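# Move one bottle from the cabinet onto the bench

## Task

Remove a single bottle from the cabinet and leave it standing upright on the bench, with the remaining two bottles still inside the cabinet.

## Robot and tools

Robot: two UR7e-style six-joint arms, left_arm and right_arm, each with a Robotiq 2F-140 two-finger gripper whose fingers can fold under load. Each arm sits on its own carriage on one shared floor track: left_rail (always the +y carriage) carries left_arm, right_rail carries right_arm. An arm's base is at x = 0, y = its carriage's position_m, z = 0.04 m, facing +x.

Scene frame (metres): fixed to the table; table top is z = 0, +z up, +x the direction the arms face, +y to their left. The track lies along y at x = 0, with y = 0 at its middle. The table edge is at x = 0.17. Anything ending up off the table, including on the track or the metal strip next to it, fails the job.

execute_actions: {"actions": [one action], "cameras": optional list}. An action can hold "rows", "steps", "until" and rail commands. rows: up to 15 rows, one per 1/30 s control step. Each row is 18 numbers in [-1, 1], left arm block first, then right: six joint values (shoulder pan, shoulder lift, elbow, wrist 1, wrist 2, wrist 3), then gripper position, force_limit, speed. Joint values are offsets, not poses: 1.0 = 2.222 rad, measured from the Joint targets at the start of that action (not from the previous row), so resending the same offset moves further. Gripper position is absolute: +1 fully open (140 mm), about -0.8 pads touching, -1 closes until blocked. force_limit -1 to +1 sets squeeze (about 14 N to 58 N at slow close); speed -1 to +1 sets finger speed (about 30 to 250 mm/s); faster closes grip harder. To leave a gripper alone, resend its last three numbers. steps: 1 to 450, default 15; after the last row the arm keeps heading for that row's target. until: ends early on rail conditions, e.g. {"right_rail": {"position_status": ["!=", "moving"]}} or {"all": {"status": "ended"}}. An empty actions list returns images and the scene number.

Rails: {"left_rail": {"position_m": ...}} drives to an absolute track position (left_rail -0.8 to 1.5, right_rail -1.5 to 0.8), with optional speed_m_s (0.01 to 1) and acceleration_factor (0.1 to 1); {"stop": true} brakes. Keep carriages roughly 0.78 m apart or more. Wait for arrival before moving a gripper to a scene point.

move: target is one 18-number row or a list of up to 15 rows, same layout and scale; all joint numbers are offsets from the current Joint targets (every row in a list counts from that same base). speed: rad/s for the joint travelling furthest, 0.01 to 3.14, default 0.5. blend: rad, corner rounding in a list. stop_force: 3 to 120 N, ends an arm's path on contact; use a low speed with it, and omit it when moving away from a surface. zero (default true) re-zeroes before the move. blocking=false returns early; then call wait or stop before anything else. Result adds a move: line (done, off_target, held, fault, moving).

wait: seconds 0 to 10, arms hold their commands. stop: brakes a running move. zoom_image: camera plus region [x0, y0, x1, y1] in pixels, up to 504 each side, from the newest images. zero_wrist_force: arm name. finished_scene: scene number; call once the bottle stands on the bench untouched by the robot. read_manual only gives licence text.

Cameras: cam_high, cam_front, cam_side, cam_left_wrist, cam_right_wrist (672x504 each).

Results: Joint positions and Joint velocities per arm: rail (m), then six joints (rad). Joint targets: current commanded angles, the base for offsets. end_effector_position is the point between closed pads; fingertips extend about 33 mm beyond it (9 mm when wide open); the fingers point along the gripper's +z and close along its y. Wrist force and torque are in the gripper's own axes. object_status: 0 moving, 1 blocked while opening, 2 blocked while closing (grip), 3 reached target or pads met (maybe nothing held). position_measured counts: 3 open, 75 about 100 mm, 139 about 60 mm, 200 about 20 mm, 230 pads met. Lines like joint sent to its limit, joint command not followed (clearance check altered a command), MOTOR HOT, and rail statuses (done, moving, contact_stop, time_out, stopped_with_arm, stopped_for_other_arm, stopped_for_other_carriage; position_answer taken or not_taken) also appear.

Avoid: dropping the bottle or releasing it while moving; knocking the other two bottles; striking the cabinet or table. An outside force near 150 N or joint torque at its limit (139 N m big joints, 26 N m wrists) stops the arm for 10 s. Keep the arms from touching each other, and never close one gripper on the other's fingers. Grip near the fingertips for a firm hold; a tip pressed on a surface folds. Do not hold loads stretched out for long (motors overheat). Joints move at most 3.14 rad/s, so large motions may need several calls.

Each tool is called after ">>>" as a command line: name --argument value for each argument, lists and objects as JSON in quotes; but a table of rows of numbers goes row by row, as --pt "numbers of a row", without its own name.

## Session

>>> execute_actions --actions '[]'

Scene clock: 0.00 s.
left_arm: end_effector_position=(+0.3456, +1.0283, +0.5800) position_measured=3 object_status=3 end_effector_quat_wxyz=(+0.000, +0.000, +1.000, +0.000) | right_arm: end_effector_position=(+0.3456, -1.1226, +0.5800) position_measured=3 object_status=3 end_effector_quat_wxyz=(+0.000, +0.000, +1.000, +0.000)
Joint positions: left_arm=[1.001 -0.316 -1.725 0.971 -0.816 -1.571 -0.316] | right_arm=[-1.15 -0.316 -1.725 0.971 -0.816 -1.571 -0.316]
Joint velocities: within noise
Joint torques (N m): no reading
Wrist force (N): no reading
Wrist torque (N m): no reading
Wrist force, peak (N): no reading
Joint targets: left_arm=[1.001 -0.316 -1.725 0.971 -0.816 -1.571 -0.316] | right_arm=[-1.150 -0.316 -1.725 0.971 -0.816 -1.571 -0.316]
Tool commands: left_gripper/position=+1.0 left_gripper/force_limit=+1.0 left_gripper/speed=+1.0 right_gripper/position=+1.0 right_gripper/force_limit=+1.0 right_gripper/speed=+1.0
left_rail: position_m=1.001 position_status=done
right_rail: position_m=-1.150 position_status=done

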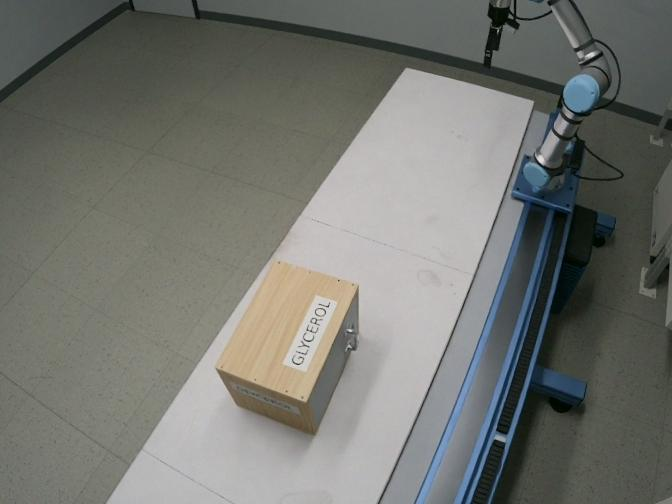

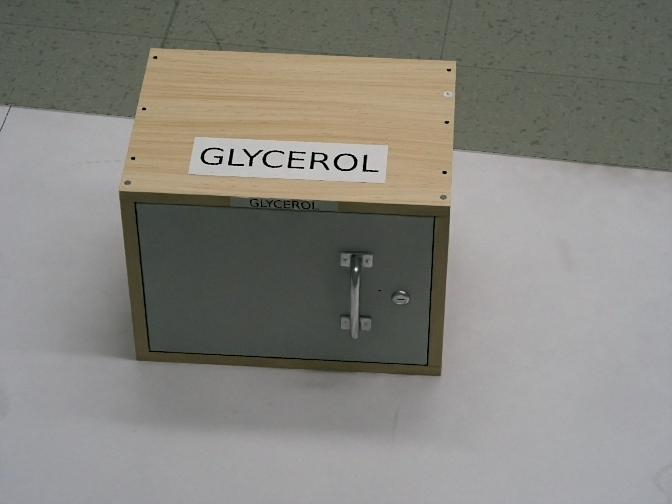

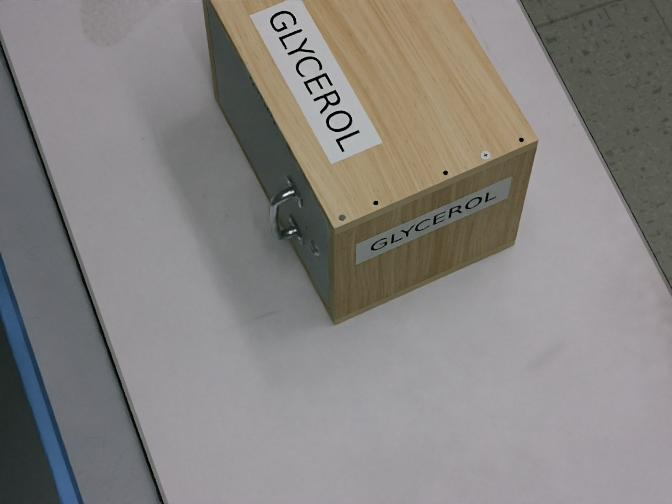

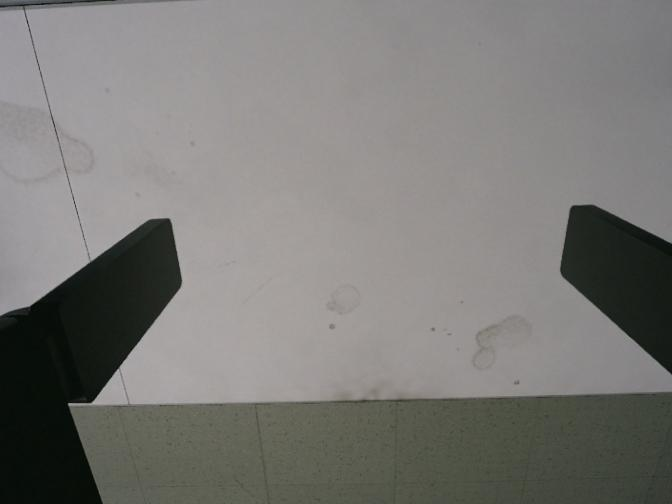

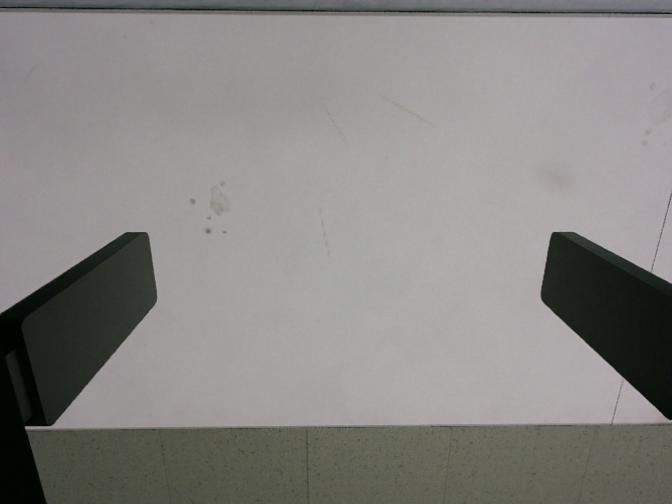

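>>> zoom_image --camera "cam_front" --region '[100, 150, 300, 390]'

>>> zoom_image --camera "cam_front" --region '[290, 180, 490, 390]'

Scaled by 2.100 from the camera's 672x504 image, which has a finer 960x720 frame.

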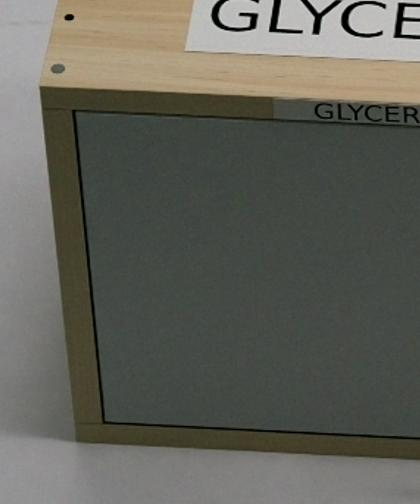

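Scaled by 2.400 from the camera's 672x504 image, which has a finer 960x720 frame.

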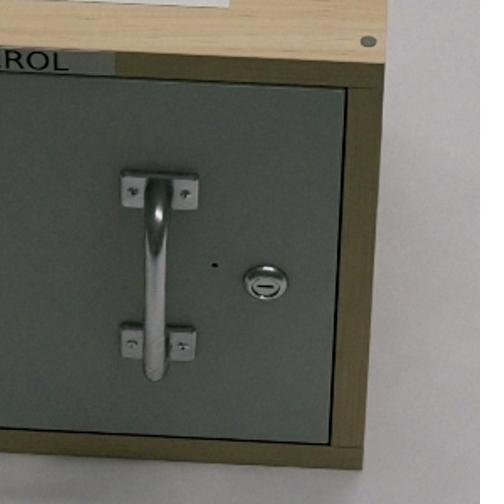

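>>> move --target '[0,0,0,0,0,0,1,1,1,0.3034,0.12515,0.35515,-0.6829,-0.1853,0.1898,-0.2,-0.6,0]' --speed 1.0

>>> move --target '[0,0,0,0,0,0,1,1,1,0.3034,0.12515,0.35515,-0.6829,-0.1853,0.1898,-0.2,-0.6,0]' --speed 1.0

>>> execute_actions --actions '[{"right_rail":{"position_m":-0.41,"speed_m_s":0.6,"acceleration_factor":0.4},"steps":150,"until":{"right_rail":{"position_status":["!=","moving"]}}}]' --cameras '["cam_front","cam_side","cam_right_wrist"]'

Scene clock: 76.07 s.
left_arm: end_effector_position=(+0.3456, +1.0283, +0.5800) position_measured=3 object_status=3 end_effector_quat_wxyz=(+0.000, +0.000, +1.000, +0.000) | right_arm: end_effector_position=(+0.5958, -0.9175, +0.2904) position_measured=154 object_status=3 end_effector_quat_wxyz=(+0.258, -0.075, +0.952, -0.144)
Joint positions: left_arm=[1.001 -0.316 -1.725 0.971 -0.816 -1.571 -0.316] | right_arm=[-1.15 0.358 -1.447 1.76 -2.333 -1.983 0.106]
Joint torques (N m): left_arm=[-0.76 -12.64 -18.41 -2.89 -0.32 0.11] | right_arm=[10.1 -17.95 -12.41 -4.66 -2.77 2.09]
Wrist force (N): left_arm=[-0.1 0.2 0.2] | right_arm=[1.1 1.8 -0.7]
Wrist torque (N m): left_arm=[0.04 0.01 0.00] | right_arm=[0.30 -0.19 0.02]
Wrist force, peak (N): left_arm=[-0.1 -0.2 0.4] | right_arm=[2.0 3.4 -0.1]
Joint targets: left_arm=[1.001 -0.316 -1.725 0.971 -0.816 -1.571 -0.316] | right_arm=[-1.150 0.358 -1.447 1.760 -2.333 -1.983 0.106]
left_rail: position_m=1.001 position_status=done
right_rail: position_m=-1.150 position_status=done
move: done

Scene clock: 78.30 s.
left_arm: end_effector_position=(+0.3456, +1.0283, +0.5800) position_measured=3 object_status=3 end_effector_quat_wxyz=(+0.000, +0.000, +1.000, +0.000) | right_arm: end_effector_position=(+0.3217, -0.7964, +0.1553) position_measured=154 object_status=3 end_effector_quat_wxyz=(+0.537, -0.037, +0.842, +0.024)
Joint positions: left_arm=[1.001 -0.316 -1.725 0.971 -0.816 -1.571 -0.316] | right_arm=[-1.15 1.032 -1.169 2.549 -3.851 -2.394 0.527]
Joint torques (N m): left_arm=[-1.39 -12.46 -18.81 -2.94 -0.41 0.24] | right_arm=[9.38 -12.33 6.06 -4.15 -3.11 2.14]
Wrist force (N): left_arm=[-0.3 0.3 -0.1] | right_arm=[1.2 1.0 -2.2]
Wrist torque (N m): left_arm=[0.06 0.05 0.00] | right_arm=[0.14 -0.23 0.09]
Wrist force, peak (N): left_arm=[-0.4 0.1 0.2] | right_arm=[1.8 0.3 -4.0]
Joint targets: left_arm=[1.001 -0.316 -1.725 0.971 -0.816 -1.571 -0.316] | right_arm=[-1.150 1.032 -1.169 2.549 -3.851 -2.394 0.527]
left_rail: position_m=1.001 position_status=done
right_rail: position_m=-1.150 position_status=done
move: done

Scene clock: 80.60 s.
left_arm: end_effector_position=(+0.3456, +1.0283, +0.5800) position_measured=3 object_status=3 end_effector_quat_wxyz=(+0.000, +0.000, +1.000, +0.000) | right_arm: end_effector_position=(+0.3216, -0.0567, +0.1553) position_measured=154 object_status=3 end_effector_quat_wxyz=(+0.537, -0.037, +0.842, +0.024)
Joint positions: left_arm=[1.001 -0.316 -1.725 0.971 -0.816 -1.571 -0.316] | right_arm=[-0.41 1.032 -1.169 2.549 -3.851 -2.394 0.527]
Joint torques (N m): left_arm=[-1.36 -12.43 -18.64 -2.92 -0.46 0.18] | right_arm=[3.17 -20.76 -10.78 -2.93 -0.26 2.06]
Wrist force (N): left_arm=[-0.2 0.1 0.1] | right_arm=[1.1 0.8 -2.0]
Wrist torque (N m): left_arm=[0.03 0.04 0.00] | right_arm=[0.11 -0.19 0.09]
Wrist force, peak (N): left_arm=[-0.3 0.0 0.3] | right_arm=[1.4 2.2 -2.5]
Joint targets: left_arm=[1.001 -0.316 -1.725 0.971 -0.816 -1.571 -0.316] | right_arm=[-0.410 1.032 -1.169 2.549 -3.851 -2.394 0.527]
Tool commands: left_gripper/position=+1.0 left_gripper/force_limit=+1.0 left_gripper/speed=+1.0 right_gripper/position=-0.2 right_gripper/force_limit=-0.6 right_gripper/speed=+0.0
left_rail: position_m=1.001 position_status=done
right_rail: position_m=-0.410 speed_m_s=0.60 position_status=done
Images, in order (width x height): cam_front 672x504, cam_side 672x504, cam_right_wrist 672x504.

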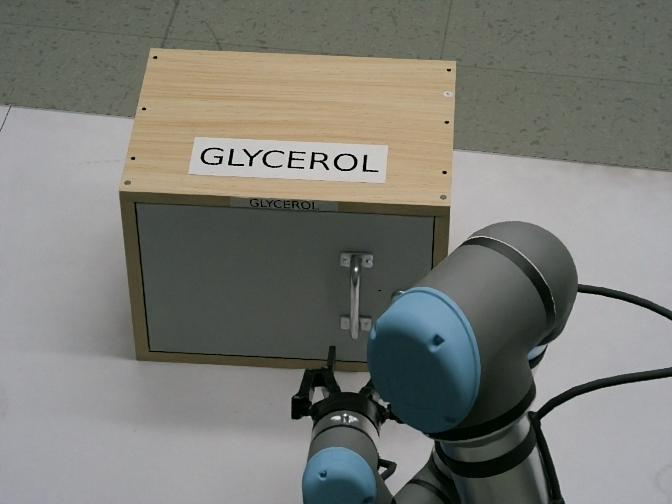

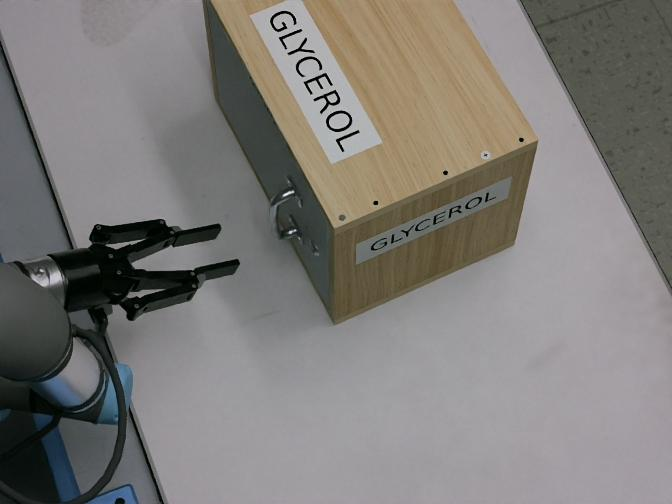

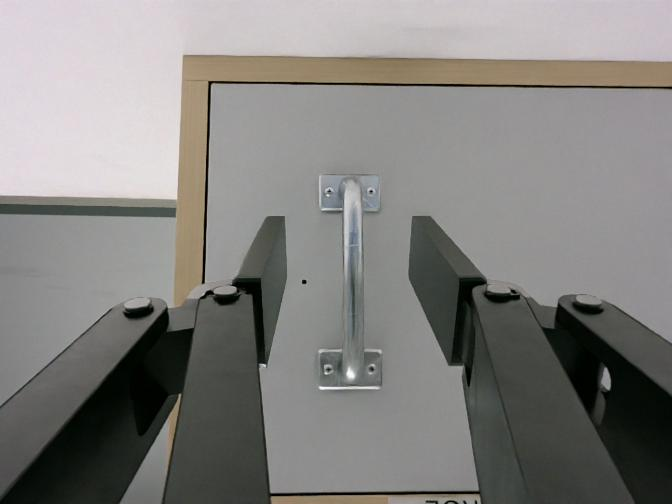

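>>> move --target '[0,0,0,0,0,0,1,1,1,-0.0946,0.0265,-0.0483,-0.0280,0.0774,-0.0738,-0.2,-0.6,0]' --speed 0.2 --stop_force 8 --cameras '["cam_right_wrist","cam_side"]'

Scene clock: 85.77 s.
left_arm: end_effector_position=(+0.3456, +1.0283, +0.5800) position_measured=3 object_status=3 end_effector_quat_wxyz=(+0.000, +0.000, +1.000, +0.000) | right_arm: end_effector_position=(+0.4112, -0.0488, +0.1553) position_measured=154 object_status=3 end_effector_quat_wxyz=(+0.537, -0.038, +0.842, +0.024)
Joint positions: left_arm=[1.001 -0.316 -1.725 0.971 -0.816 -1.571 -0.316] | right_arm=[-0.41 0.822 -1.11 2.441 -3.913 -2.222 0.363]
Joint torques (N m): left_arm=[-1.15 -12.52 -18.69 -2.88 -0.58 0.22] | right_arm=[-7.04 -15.93 -22.56 -4.21 1.25 -2.26]
Wrist force (N): left_arm=[-0.2 -0.1 -0.1] | right_arm=[1.2 1.0 -2.2]
Wrist torque (N m): left_arm=[-0.03 0.05 0.00] | right_arm=[0.14 -0.18 0.16]
Wrist force, peak (N): left_arm=[-0.3 0.0 0.3] | right_arm=[1.5 0.7 -2.9]
Joint targets: left_arm=[1.001 -0.316 -1.725 0.971 -0.816 -1.571 -0.316] | right_arm=[-0.410 0.822 -1.110 2.441 -3.913 -2.222 0.363]
left_rail: position_m=1.001 position_status=done
right_rail: position_m=-0.410 speed_m_s=0.60 position_status=done
move: done
Images, in order (width x height): cam_side 672x504, cam_right_wrist 672x504.

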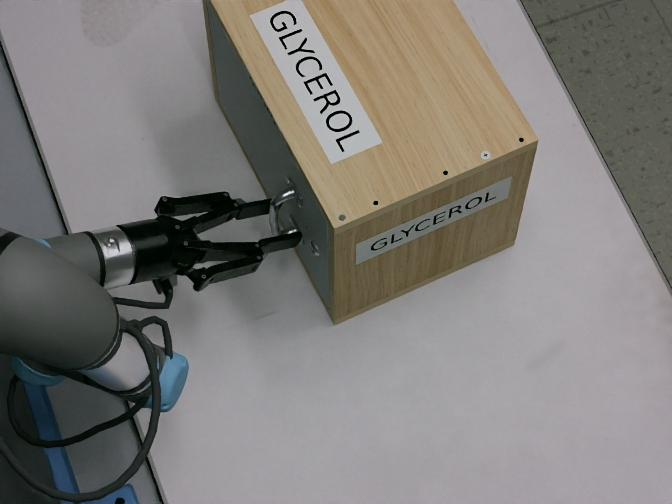

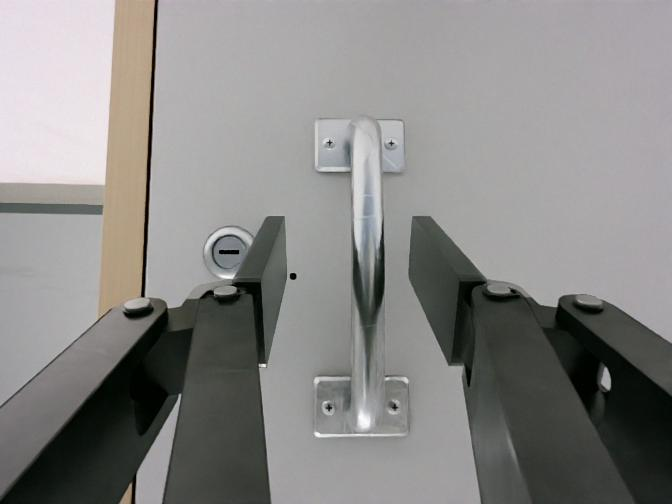

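>>> execute_actions --actions '[{"right_rail":{"position_m":-0.404,"speed_m_s":0.1,"acceleration_factor":0.3},"steps":60,"until":{"right_rail":{"position_status":["!=","moving"]}}}]'

>>> execute_actions --actions '[{"rows":[[0,0,0,0,0,0,1,1,1,0,0,0,0,0,0,-1,-0.6,-1]],"steps":75}]' --cameras '["cam_right_wrist"]'

Scene clock: 137.13 s.
left_arm: end_effector_position=(+0.3456, +1.0283, +0.5800) position_measured=3 object_status=3 end_effector_quat_wxyz=(+0.000, +0.000, +1.000, +0.000) | right_arm: end_effector_position=(+0.4112, -0.0428, +0.1553) position_measured=154 object_status=3 end_effector_quat_wxyz=(+0.537, -0.038, +0.842, +0.024)
Joint positions: left_arm=[1.001 -0.316 -1.725 0.971 -0.816 -1.571 -0.316] | right_arm=[-0.404 0.822 -1.11 2.441 -3.913 -2.222 0.363]
Joint torques (N m): left_arm=[-0.96 -12.01 -18.68 -2.98 -0.5 0.18] | right_arm=[-5.15 -17.3 -19.81 -3.92 0.96 -2.23]
Wrist force (N): left_arm=[-0.2 0.1 0.2] | right_arm=[1.2 0.9 -1.8]
Wrist torque (N m): left_arm=[0.02 0.03 0.00] | right_arm=[0.13 -0.16 0.15]
Wrist force, peak (N): left_arm=[-0.6 -0.2 0.2] | right_arm=[0.7 2.0 -2.3]
Joint targets: left_arm=[1.001 -0.316 -1.725 0.971 -0.816 -1.571 -0.316] | right_arm=[-0.404 0.822 -1.110 2.441 -3.913 -2.222 0.363]
Tool commands: left_gripper/position=+1.0 left_gripper/force_limit=+1.0 left_gripper/speed=+1.0 right_gripper/position=-0.2 right_gripper/force_limit=-0.6 right_gripper/speed=+0.0
left_rail: position_m=1.001 position_status=done
right_rail: position_m=-0.404 speed_m_s=0.10 position_status=done

Scene clock: 139.83 s.
left_arm: end_effector_position=(+0.3456, +1.0283, +0.5800) position_measured=3 object_status=3 end_effector_quat_wxyz=(+0.000, +0.000, +1.000, +0.000) | right_arm: end_effector_position=(+0.4112, -0.0428, +0.1553) position_measured=213 object_status=2 end_effector_quat_wxyz=(+0.537, -0.038, +0.842, +0.024)
Joint positions: left_arm=[1.001 -0.316 -1.725 0.971 -0.816 -1.571 -0.316] | right_arm=[-0.404 0.822 -1.11 2.441 -3.913 -2.222 0.363]
Joint torques (N m): left_arm=[-1.14 -12.23 -18.39 -2.88 -0.62 0.15] | right_arm=[3.02 -26.95 -7.26 -2.57 -1.42 -2.13]
Wrist force (N): left_arm=[-0.2 -0.1 0.1] | right_arm=[1.3 1.4 -5.2]
Wrist torque (N m): left_arm=[-0.02 0.05 0.00] | right_arm=[-0.06 -0.14 0.36]
Wrist force, peak (N): left_arm=[-0.4 0.2 0.4] | right_arm=[0.7 1.9 -5.4]
Joint targets: left_arm=[1.001 -0.316 -1.725 0.971 -0.816 -1.571 -0.316] | right_arm=[-0.404 0.822 -1.110 2.441 -3.913 -2.222 0.363]
left_rail: position_m=1.001 position_status=done
right_rail: position_m=-0.404 speed_m_s=0.10 position_status=done
Images, in order (width x height): cam_right_wrist 672x504.

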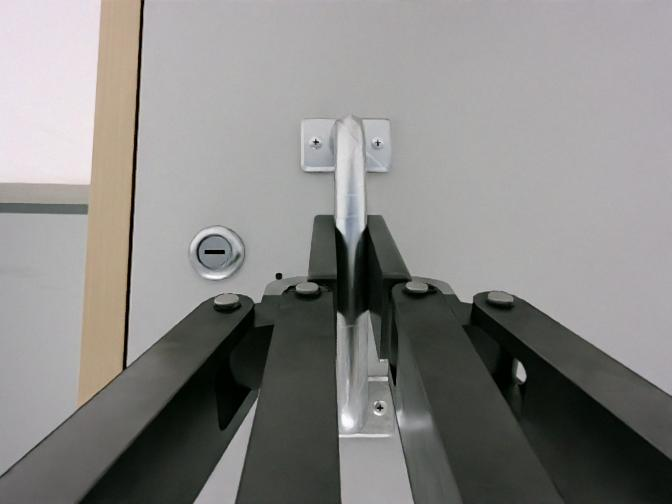

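>>> move --pt "0 0 0 0 0 0 1 1 1 0.0550 -0.0070 -0.0069 0.0598 -0.0724 0.0680 -1 -0.6 -1" --pt "0 0 0 0 0 0 1 1 1 0.1074 -0.0176 -0.0209 0.1546 -0.1358 0.1587 -1 -0.6 -1" --pt "0 0 0 0 0 0 1 1 1 0.1542 -0.0338 -0.0428 0.2942 -0.1838 0.2784 -1 -0.6 -1" --speed '[0.12,0.25,0.3]' --blend 0.03 --stop_force 40 --cameras '["cam_front","cam_right_wrist"]'

Scene clock: 146.67 s.
left_arm: end_effector_position=(+0.3456, +1.0283, +0.5800) position_measured=3 object_status=3 end_effector_quat_wxyz=(+0.000, +0.000, +1.000, +0.000) | right_arm: end_effector_position=(+0.3160, -0.0187, +0.1553) position_measured=213 object_status=2 end_effector_quat_wxyz=(+0.536, +0.055, +0.842, -0.035)
Joint positions: left_arm=[1.001 -0.316 -1.725 0.971 -0.816 -1.571 -0.316] | right_arm=[-0.404 1.165 -1.185 2.346 -3.259 -2.631 0.982]
Joint torques (N m): left_arm=[-1.2 -11.71 -18.35 -2.96 -0.72 0.07] | right_arm=[9.39 -51.12 -28.2 -3.77 -9.34 2.06]
Wrist force (N): left_arm=[-0.1 -0.1 0.0] | right_arm=[19.5 9.8 10.4]
Wrist torque (N m): left_arm=[-0.02 0.03 0.00] | right_arm=[0.08 -0.48 0.16]
Wrist force, peak (N): left_arm=[-0.4 0.2 0.3] | right_arm=[-21.1 -23.2 -12.3]
Joint targets: left_arm=[1.001 -0.316 -1.725 0.971 -0.816 -1.571 -0.316] | right_arm=[-0.404 1.165 -1.185 2.346 -3.259 -2.631 0.982]
left_rail: position_m=1.001 position_status=done
right_rail: position_m=-0.404 speed_m_s=0.10 position_status=done
move: done
Images, in order (width x height): cam_front 672x504, cam_right_wrist 672x504.

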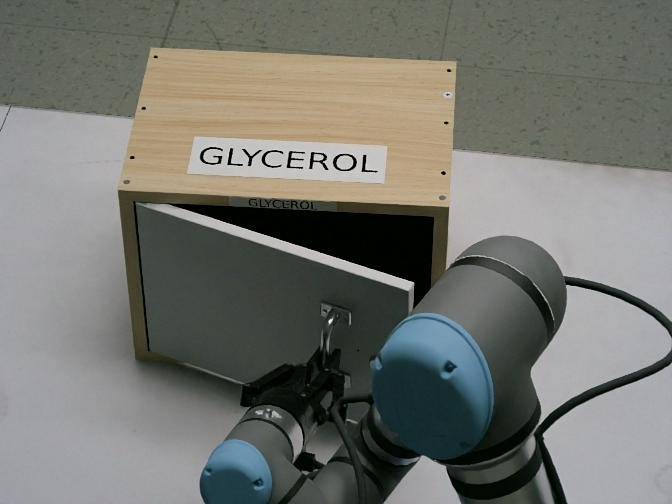

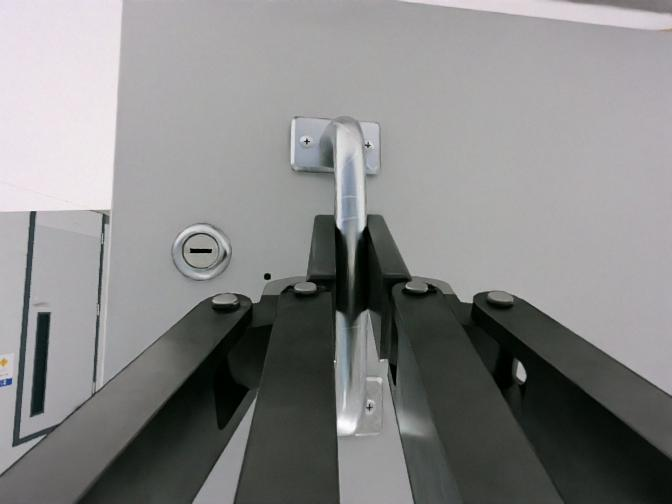

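>>> execute_actions --actions '[{"rows":[[0,0,0,0,0,0,1,1,1,0,0,0,0,0,0,-0.1,-0.6,-0.8]],"steps":30}]'

>>> move --target '[0,0,0,0,0,0,1,1,1,0.0739,-0.0768,-0.0116,0.2209,-0.0278,0.1491,-0.1,-0.6,-0.8]' --speed 0.4 --cameras '["cam_front","cam_side","cam_right_wrist"]'

Scene clock: 188.27 s.
left_arm: end_effector_position=(+0.3456, +1.0283, +0.5800) position_measured=3 object_status=3 end_effector_quat_wxyz=(+0.000, +0.000, +1.000, +0.000) | right_arm: end_effector_position=(+0.3160, -0.0187, +0.1553) position_measured=141 object_status=3 end_effector_quat_wxyz=(+0.536, +0.055, +0.842, -0.035)
Joint positions: left_arm=[1.001 -0.316 -1.725 0.971 -0.816 -1.571 -0.316] | right_arm=[-0.404 1.165 -1.185 2.346 -3.259 -2.631 0.982]
Joint torques (N m): left_arm=[-1.42 -11.97 -18.99 -2.94 -0.75 0.24] | right_arm=[1.45 -16.27 -9.96 -2.25 0.25 1.98]
Wrist force (N): left_arm=[-0.2 0.1 0.2] | right_arm=[-0.2 1.5 -1.7]
Wrist torque (N m): left_arm=[0.02 0.04 0.00] | right_arm=[0.25 0.09 0.08]
Wrist force, peak (N): left_arm=[-0.3 0.0 0.3] | right_arm=[20.4 9.3 10.8]
Joint targets: left_arm=[1.001 -0.316 -1.725 0.971 -0.816 -1.571 -0.316] | right_arm=[-0.404 1.165 -1.185 2.346 -3.259 -2.631 0.982]
left_rail: position_m=1.001 position_status=done
right_rail: position_m=-0.404 speed_m_s=0.10 position_status=done

Scene clock: 190.07 s.
left_arm: end_effector_position=(+0.3456, +1.0283, +0.5800) position_measured=3 object_status=3 end_effector_quat_wxyz=(+0.000, +0.000, +1.000, +0.000) | right_arm: end_effector_position=(+0.2486, -0.0098, +0.1870) position_measured=141 object_status=3 end_effector_quat_wxyz=(+0.536, +0.055, +0.842, -0.035)
Joint positions: left_arm=[1.001 -0.316 -1.725 0.971 -0.816 -1.571 -0.316] | right_arm=[-0.404 1.329 -1.356 2.321 -2.769 -2.692 1.313]
Joint torques (N m): left_arm=[-1.46 -11.9 -18.54 -2.92 -0.88 0.18] | right_arm=[10.22 -38.87 -30.37 -1.63 -4.1 2.09]
Wrist force (N): left_arm=[-0.2 0.0 0.2] | right_arm=[0.0 1.8 -1.4]
Wrist torque (N m): left_arm=[0.01 0.03 0.00] | right_arm=[0.29 0.10 0.08]
Wrist force, peak (N): left_arm=[-0.3 0.1 0.5] | right_arm=[0.0 1.9 -2.2]
Joint targets: left_arm=[1.001 -0.316 -1.725 0.971 -0.816 -1.571 -0.316] | right_arm=[-0.404 1.329 -1.356 2.321 -2.769 -2.692 1.313]
left_rail: position_m=1.001 position_status=done
right_rail: position_m=-0.404 speed_m_s=0.10 position_status=done
move: done
Images, in order (width x height): cam_front 672x504, cam_side 672x504, cam_right_wrist 672x504.

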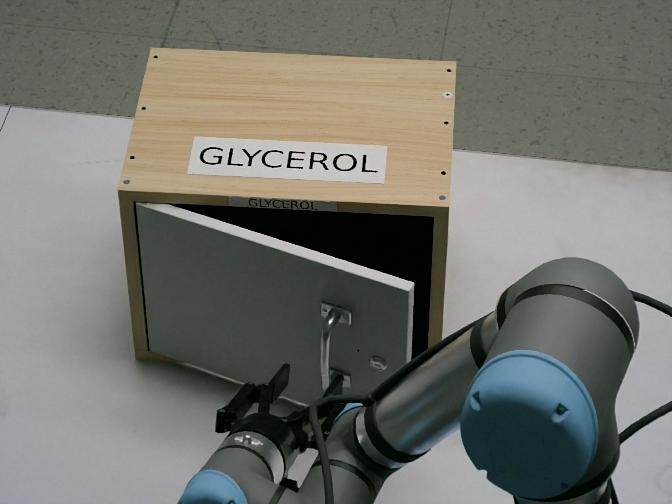

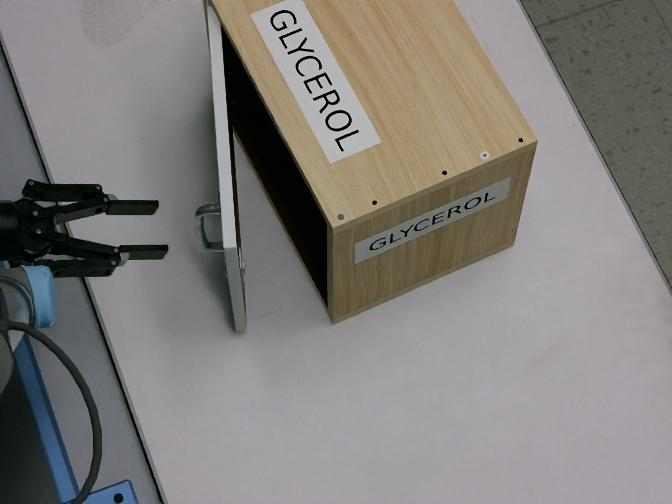

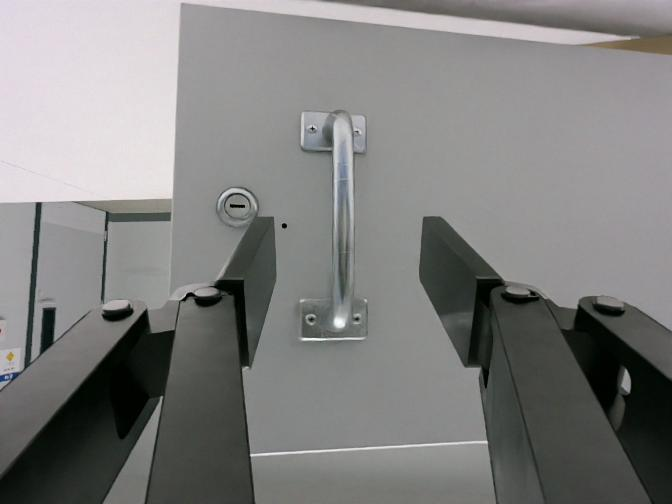

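>>> move --pt "0 0 0 0 0 0 1 1 1 -0.1501 -0.2307 -0.1459 0.3615 0.2543 -0.0988 -1 -0.5 0" --pt "0 0 0 0 0 0 1 1 1 -0.4372 -0.1118 -0.3789 0.5955 0.5047 -0.3130 -1 -0.5 0" --speed 0.7 --blend '[0.1,0]' --cameras '["cam_high","cam_front","cam_side"]'

Scene clock: 215.37 s.
left_arm: end_effector_position=(+0.3456, +1.0283, +0.5800) position_measured=3 object_status=3 end_effector_quat_wxyz=(+0.000, +0.000, +1.000, +0.000) | right_arm: end_effector_position=(+0.3980, -0.1131, +0.3653) position_measured=233 object_status=3 end_effector_quat_wxyz=(+0.000, +0.130, +0.992, +0.000)
Joint positions: left_arm=[1.001 -0.316 -1.725 0.971 -0.816 -1.571 -0.316] | right_arm=[-0.404 0.358 -1.604 1.479 -1.445 -1.571 0.618]
Joint torques (N m): left_arm=[-0.82 -11.27 -19.09 -3.01 -1 0.16] | right_arm=[-7.13 -10.92 -39.57 -1.25 2.06 -2.24]
Wrist force (N): left_arm=[-0.1 -0.1 0.2] | right_arm=[-1.2 0.7 1.1]
Wrist torque (N m): left_arm=[-0.01 0.02 0.00] | right_arm=[0.13 0.26 0.03]
Wrist force, peak (N): left_arm=[-0.3 0.1 0.4] | right_arm=[-3.4 0.3 0.4]
Joint targets: left_arm=[1.001 -0.316 -1.725 0.971 -0.816 -1.571 -0.316] | right_arm=[-0.404 0.357 -1.604 1.479 -1.445 -1.571 0.618]
left_rail: position_m=1.001 position_status=done
right_rail: position_m=-0.404 speed_m_s=0.10 position_status=done
move: done
Images, in order (width x height): cam_high 672x504, cam_front 672x504, cam_side 672x504.

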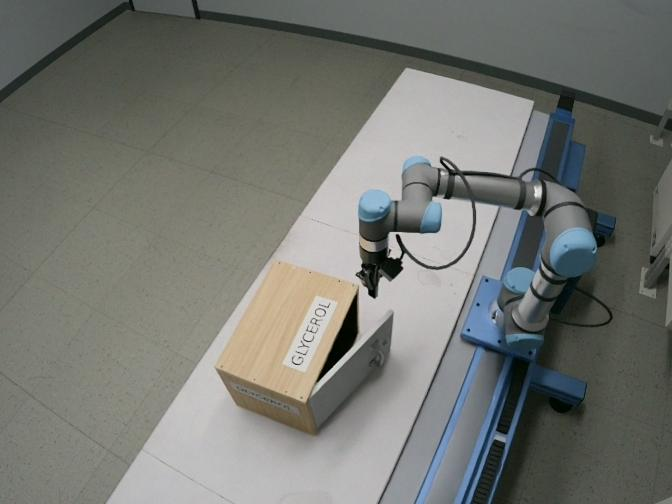

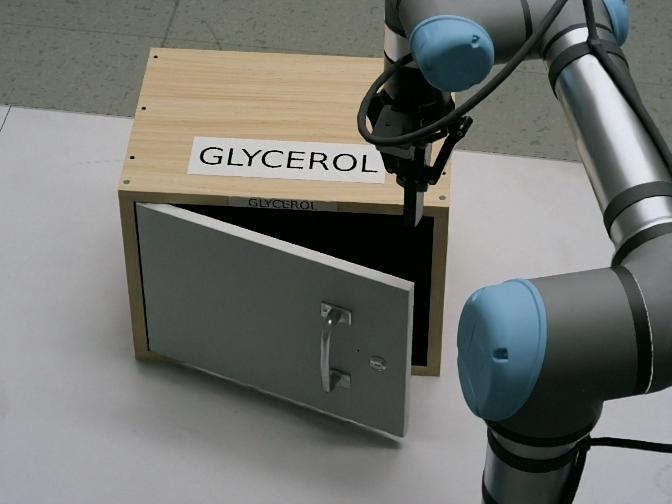

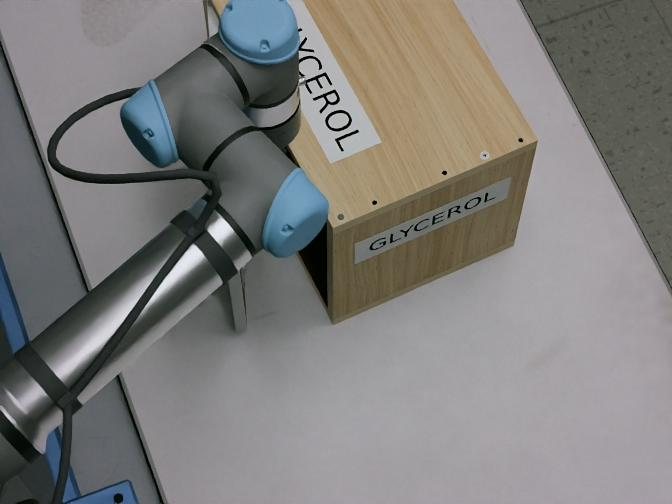

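>>> move --pt "0 0 0 0 0 0 1 1 1 -0.0004 0.0100 0.1402 -0.1502 0 -0.0004 -1 -0.5 0" --pt "0 0 0 0 0 0 1 1 1 0.0372 0.0103 0.1400 -0.1503 0 0.0529 -1 -0.5 0" --pt "0 0 0 0 0 0 1 1 1 0.1109 -0.0334 0.1809 -0.1474 0 0.2680 -1 -0.5 0" --pt "0 0 0 0 0 0 1 1 1 0.2082 -0.0220 0.1706 -0.1486 0 0.5067 -1 -0.5 0" --pt "0 0 0 0 0 0 1 1 1 0.2952 0.0393 0.1103 -0.1496 0 0.7351 -1 -0.5 0" --pt "0 0 0 0 0 0 1 1 1 0.3461 0.1185 0.0188 -0.1372 0 0.9117 -1 -0.5 0" --speed '[0.5,0.3,0.45,0.5,0.5,0.5]' --blend '[0.03,0.03,0.04,0.04,0.04,0]' --stop_force 20 --cameras '["cam_high","cam_front"]'

Scene clock: 240.53 s.
left_arm: end_effector_position=(+0.3456, +1.0283, +0.5800) position_measured=3 object_status=3 end_effector_quat_wxyz=(+0.000, +0.000, +1.000, +0.000) | right_arm: end_effector_position=(+0.1300, +0.1791, +0.2352) position_measured=233 object_status=3 end_effector_quat_wxyz=(+0.000, +0.688, +0.726, +0.000)
Joint positions: left_arm=[1.001 -0.316 -1.725 0.971 -0.816 -1.571 -0.316] | right_arm=[-0.404 1.126 -1.341 1.52 -1.75 -1.571 2.644]
Joint torques (N m): left_arm=[-0.86 -11.57 -19.09 -3.09 -1.15 0.21] | right_arm=[10.26 -22.54 -39.75 -1.71 0.63 2.19]
Wrist force (N): left_arm=[-0.1 0.0 0.1] | right_arm=[-2.9 1.3 1.1]
Wrist torque (N m): left_arm=[0.00 0.03 0.00] | right_arm=[0.20 0.31 -0.09]
Wrist force, peak (N): left_arm=[-0.3 -0.1 0.4] | right_arm=[-4.7 0.3 0.7]
Joint targets: left_arm=[1.001 -0.316 -1.725 0.971 -0.816 -1.571 -0.316] | right_arm=[-0.404 1.126 -1.341 1.520 -1.750 -1.571 2.644]
left_rail: position_m=1.001 position_status=done
right_rail: position_m=-0.404 speed_m_s=0.10 position_status=done
move: done
Images, in order (width x height): cam_high 672x504, cam_front 672x504.

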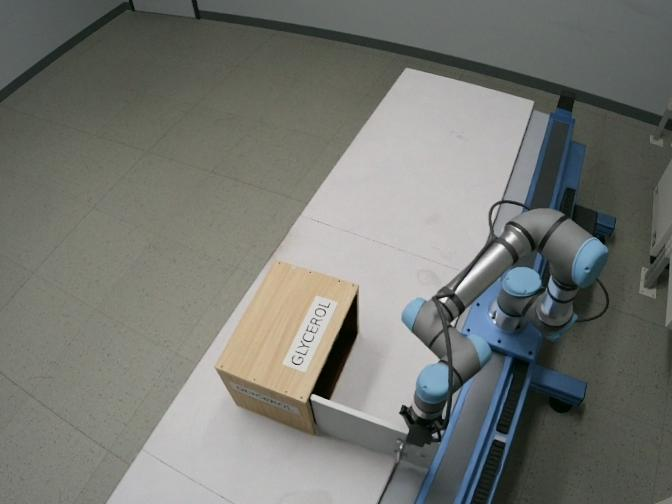

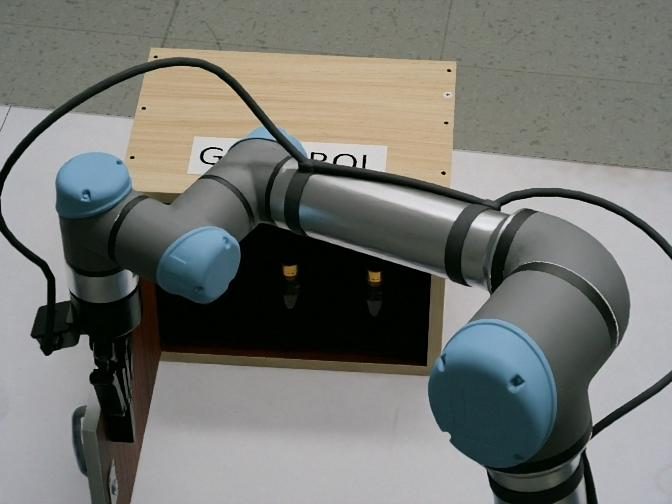

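>>> move --pt "0 0 0 0 0 0 1 1 1 -0.0509 -0.0792 0.0915 -0.0123 0 -0.1766 1 -0.6 -0.3" --pt "0 0 0 0 0 0 1 1 1 -0.0590 -0.2374 0.2142 -0.0968 -0.2504 -0.6975 1 -0.6 -0.3" --pt "0 0 0 0 0 0 1 1 1 0.0556 0.1189 0.3685 -0.8735 -0.4725 -0.9000 1 -0.6 -0.3" --speed '[0.6,0.9,0.9]' --blend '[0.08,0.1,0]' --cameras '["cam_front","cam_right_wrist"]'

Scene clock: 265.70 s.
left_arm: end_effector_position=(+0.3456, +1.0283, +0.5800) position_measured=3 object_status=3 end_effector_quat_wxyz=(+0.000, +0.000, +1.000, +0.000) | right_arm: end_effector_position=(+0.2882, +0.0301, +0.1772) position_measured=3 object_status=3 end_effector_quat_wxyz=(+0.580, -0.036, +0.813, +0.026)
Joint positions: left_arm=[1.001 -0.316 -1.725 0.971 -0.816 -1.571 -0.316] | right_arm=[-0.404 1.25 -1.077 2.339 -3.691 -2.621 0.644]
Joint torques (N m): left_arm=[-1.32 -11.13 -18.64 -3.15 -1.18 0.2] | right_arm=[9.88 -18.4 3.35 -3.9 -3.25 -2.23]
Wrist force (N): left_arm=[-0.1 0.0 0.1] | right_arm=[0.0 1.3 -1.7]
Wrist torque (N m): left_arm=[0.01 0.01 0.00] | right_arm=[0.20 0.03 0.17]
Wrist force, peak (N): left_arm=[-0.4 0.0 0.3] | right_arm=[-3.1 1.4 1.6]
Joint targets: left_arm=[1.001 -0.316 -1.725 0.971 -0.816 -1.571 -0.316] | right_arm=[-0.404 1.250 -1.077 2.339 -3.691 -2.621 0.644]
left_rail: position_m=1.001 position_status=done
right_rail: position_m=-0.404 speed_m_s=0.10 position_status=done
move: done
Images, in order (width x height): cam_front 672x504, cam_right_wrist 672x504.

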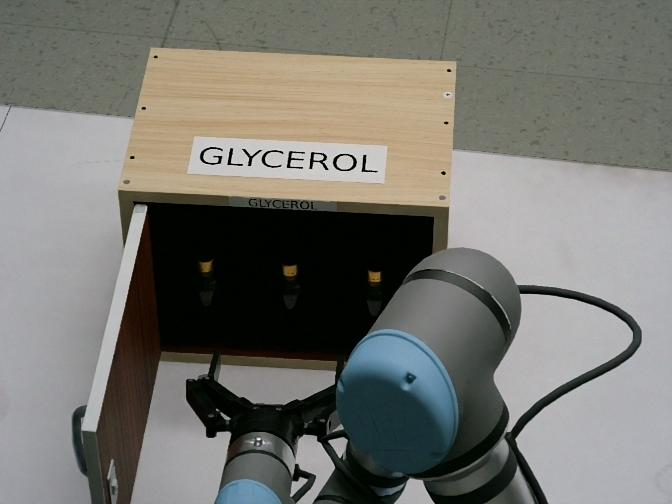

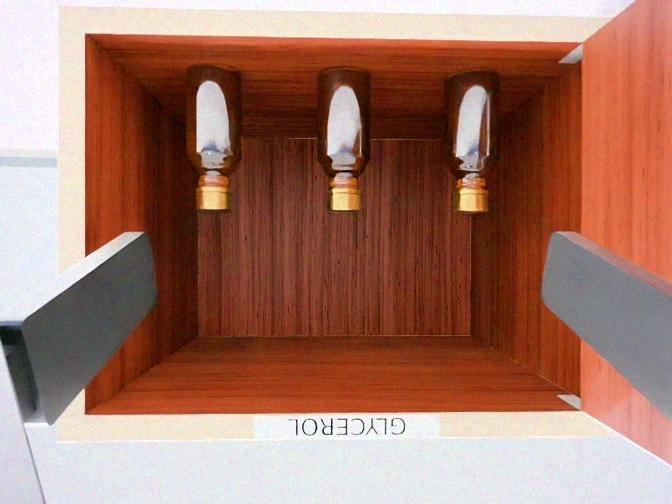

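>>> zoom_image --camera "cam_right_wrist" --region '[170, 20, 506, 230]'

>>> zoom_image --camera "cam_right_wrist" --region '[60, 10, 260, 160]'

>>> zoom_image --camera "cam_right_wrist" --region '[420, 10, 620, 160]'

Scaled by 1.500 from the camera's 672x504 image, which has a finer 960x720 frame.

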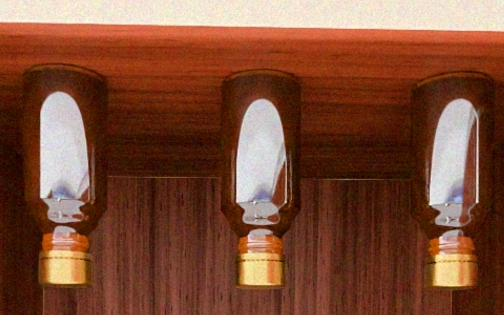

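Scaled by 2.520 from the camera's 672x504 image, which has a finer 960x720 frame.

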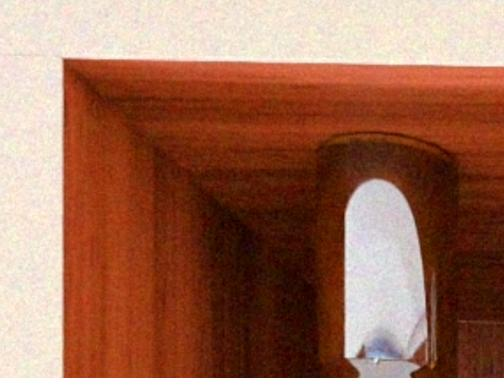

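Scaled by 2.520 from the camera's 672x504 image, which has a finer 960x720 frame.

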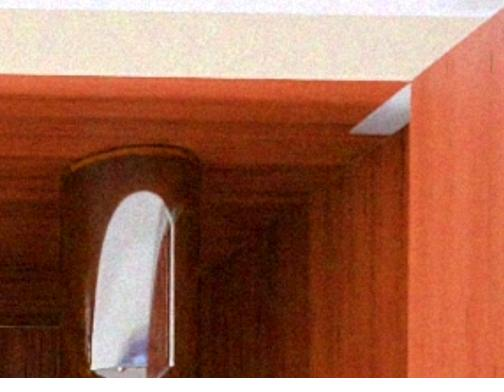

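>>> move --target '[0,0,0,0,0,0,1,1,1,-0.1236,0.0193,-0.0361,0.0722,0.1633,-0.0142,0.1,-0.6,-0.3]' --speed 0.5 --cameras '["cam_right_wrist"]'

Scene clock: 317.03 s.
left_arm: end_effector_position=(+0.3456, +1.0283, +0.5800) position_measured=3 object_status=3 end_effector_quat_wxyz=(+0.000, +0.000, +1.000, +0.000) | right_arm: end_effector_position=(+0.3814, +0.0448, +0.0872) position_measured=117 object_status=3 end_effector_quat_wxyz=(+0.461, -0.040, +0.886, +0.021)
Joint positions: left_arm=[1.001 -0.316 -1.725 0.971 -0.816 -1.571 -0.316] | right_arm=[-0.404 0.976 -1.034 2.259 -3.531 -2.258 0.612]
Joint torques (N m): left_arm=[-1.24 -11 -18.86 -3.11 -1.32 0.21] | right_arm=[-6.37 -20.93 -24.7 -1.79 0.85 -2.21]
Wrist force (N): left_arm=[-0.2 0.1 0.2] | right_arm=[0.1 1.5 -0.8]
Wrist torque (N m): left_arm=[0.02 0.04 -0.01] | right_arm=[0.28 0.08 0.14]
Wrist force, peak (N): left_arm=[-0.2 0.1 0.4] | right_arm=[0.0 1.6 -3.0]
Joint targets: left_arm=[1.001 -0.316 -1.725 0.971 -0.816 -1.571 -0.316] | right_arm=[-0.404 0.975 -1.034 2.259 -3.531 -2.258 0.612]
left_rail: position_m=1.001 position_status=done
right_rail: position_m=-0.404 speed_m_s=0.10 position_status=done
move: done
Images, in order (width x height): cam_right_wrist 672x504.

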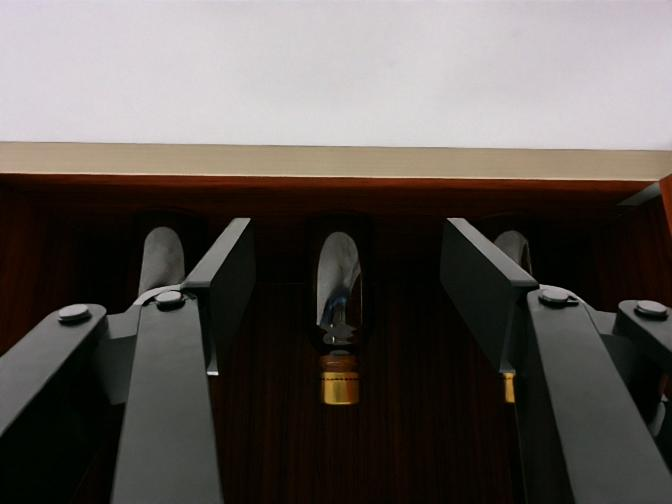

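>>> move --pt "0 0 0 0 0 0 1 1 1 -0.0493 0.0212 -0.0415 -0.0067 0.0341 -0.0445 0.1 -0.6 -0.3" --pt "0 0 0 0 0 0 1 1 1 -0.0907 0.0441 -0.0914 0.0017 0.0643 -0.0784 0.1 -0.6 -0.3" --speed 0.3 --blend '[0.03,0]' --stop_force 12 --cameras '["cam_right_wrist"]'

Scene clock: 324.27 s.
left_arm: end_effector_position=(+0.3456, +1.0283, +0.5800) position_measured=3 object_status=3 end_effector_quat_wxyz=(+0.000, +0.000, +1.000, +0.000) | right_arm: end_effector_position=(+0.5110, +0.0564, +0.0873) position_measured=117 object_status=3 end_effector_quat_wxyz=(+0.461, -0.039, +0.886, +0.021)
Joint positions: left_arm=[1.001 -0.316 -1.725 0.971 -0.816 -1.571 -0.316] | right_arm=[-0.404 0.774 -0.936 2.056 -3.527 -2.115 0.438]
Joint torques (N m): left_arm=[-0.59 -10.62 -18.4 -3.11 -1.55 0.14] | right_arm=[-7.23 -27.01 -26.74 -1.88 1.26 -2.31]
Wrist force (N): left_arm=[-0.1 0.0 0.3] | right_arm=[0.1 1.5 -0.8]
Wrist torque (N m): left_arm=[0.01 0.01 0.00] | right_arm=[0.27 0.06 0.14]
Wrist force, peak (N): left_arm=[-0.4 0.2 0.2] | right_arm=[1.5 1.2 -1.7]
Joint targets: left_arm=[1.001 -0.316 -1.725 0.971 -0.816 -1.571 -0.316] | right_arm=[-0.404 0.774 -0.936 2.056 -3.527 -2.115 0.438]
left_rail: position_m=1.001 position_status=done
right_rail: position_m=-0.404 speed_m_s=0.10 position_status=done
move: done
Images, in order (width x height): cam_right_wrist 672x504.

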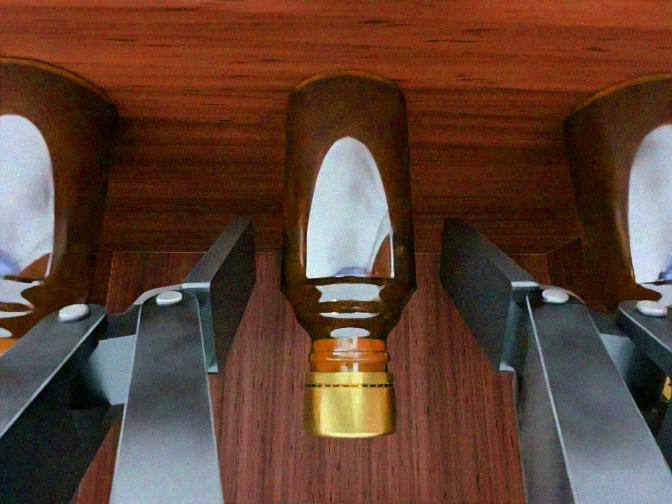

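>>> execute_actions --actions '[{"rows":[[0,0,0,0,0,0,1,1,1,0,0,0,0,0,0,-1,-0.4,-1]],"steps":60}]'

Scene clock: 330.37 s.
left_arm: end_effector_position=(+0.3456, +1.0283, +0.5800) position_measured=3 object_status=3 end_effector_quat_wxyz=(+0.000, +0.000, +1.000, +0.000) | right_arm: end_effector_position=(+0.5110, +0.0564, +0.0873) position_measured=162 object_status=2 end_effector_quat_wxyz=(+0.461, -0.039, +0.886, +0.021)
Joint positions: left_arm=[1.001 -0.316 -1.725 0.971 -0.816 -1.571 -0.316] | right_arm=[-0.404 0.774 -0.936 2.056 -3.527 -2.115 0.438]
Joint torques (N m): left_arm=[-0.74 -10.63 -19.09 -3.16 -1.61 0.2] | right_arm=[1.31 -28.48 -23.15 -1.97 0.95 -2.03]
Wrist force (N): left_arm=[-0.2 -0.1 0.2] | right_arm=[-2.2 0.7 -2.9]
Wrist torque (N m): left_arm=[-0.01 0.03 -0.01] | right_arm=[0.19 0.18 0.17]
Wrist force, peak (N): left_arm=[-0.4 -0.2 -0.1] | right_arm=[-2.7 1.0 -3.6]
Joint targets: left_arm=[1.001 -0.316 -1.725 0.971 -0.816 -1.571 -0.316] | right_arm=[-0.404 0.774 -0.936 2.056 -3.527 -2.115 0.438]
left_rail: position_m=1.001 position_status=done
right_rail: position_m=-0.404 speed_m_s=0.10 position_status=done

>>> move --pt "0 0 0 0 0 0 1 1 1 0 -0.0421 -0.0011 0.0432 0 0 -1 -0.4 -1" --pt "0 0 0 0 0 0 1 1 1 0.0414 -0.0691 0.0483 0.0394 -0.0302 0.0339 -1 -0.4 -1" --pt "0 0 0 0 0 0 1 1 1 0.0907 -0.0945 0.0891 0.0509 -0.0643 0.0784 -1 -0.4 -1" --speed '[0.1,0.2,0.2]' --blend '[0.01,0.02,0]' --cameras '["cam_right_wrist","cam_front"]'

Scene clock: 340.50 s.
left_arm: end_effector_position=(+0.3456, +1.0283, +0.5800) position_measured=3 object_status=3 end_effector_quat_wxyz=(+0.000, +0.000, +1.000, +0.000) | right_arm: end_effector_position=(+0.3815, +0.0448, +0.1272) position_measured=162 object_status=2 end_effector_quat_wxyz=(+0.461, -0.040, +0.886, +0.021)
Joint positions: left_arm=[1.001 -0.316 -1.725 0.971 -0.816 -1.571 -0.316] | right_arm=[-0.404 0.975 -1.146 2.254 -3.414 -2.258 0.612]
Joint torques (N m): left_arm=[-1.47 -10.63 -19.12 -3.19 -1.72 0.25] | right_arm=[9.24 -46.04 -1.81 -2.35 -3.46 1.98]
Wrist force (N): left_arm=[-0.1 0.1 0.0] | right_arm=[2.1 1.2 0.3]
Wrist torque (N m): left_arm=[0.02 0.03 0.00] | right_arm=[0.22 0.08 0.07]
Wrist force, peak (N): left_arm=[-0.3 0.3 0.2] | right_arm=[-2.8 1.2 -3.4]
Joint targets: left_arm=[1.001 -0.316 -1.725 0.971 -0.816 -1.571 -0.316] | right_arm=[-0.404 0.975 -1.146 2.254 -3.414 -2.258 0.612]
left_rail: position_m=1.001 position_status=done
right_rail: position_m=-0.404 speed_m_s=0.10 position_status=done
move: done
Images, in order (width x height): cam_front 672x504, cam_right_wrist 672x504.

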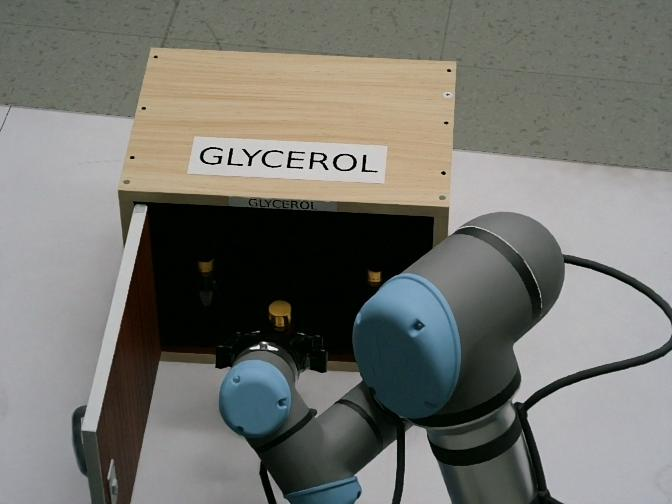

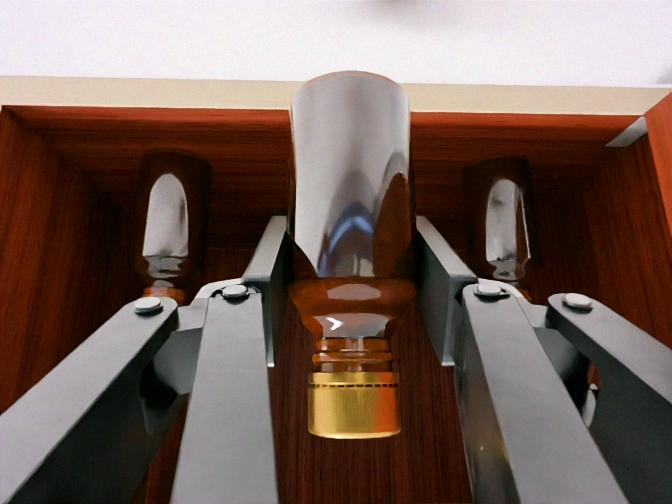

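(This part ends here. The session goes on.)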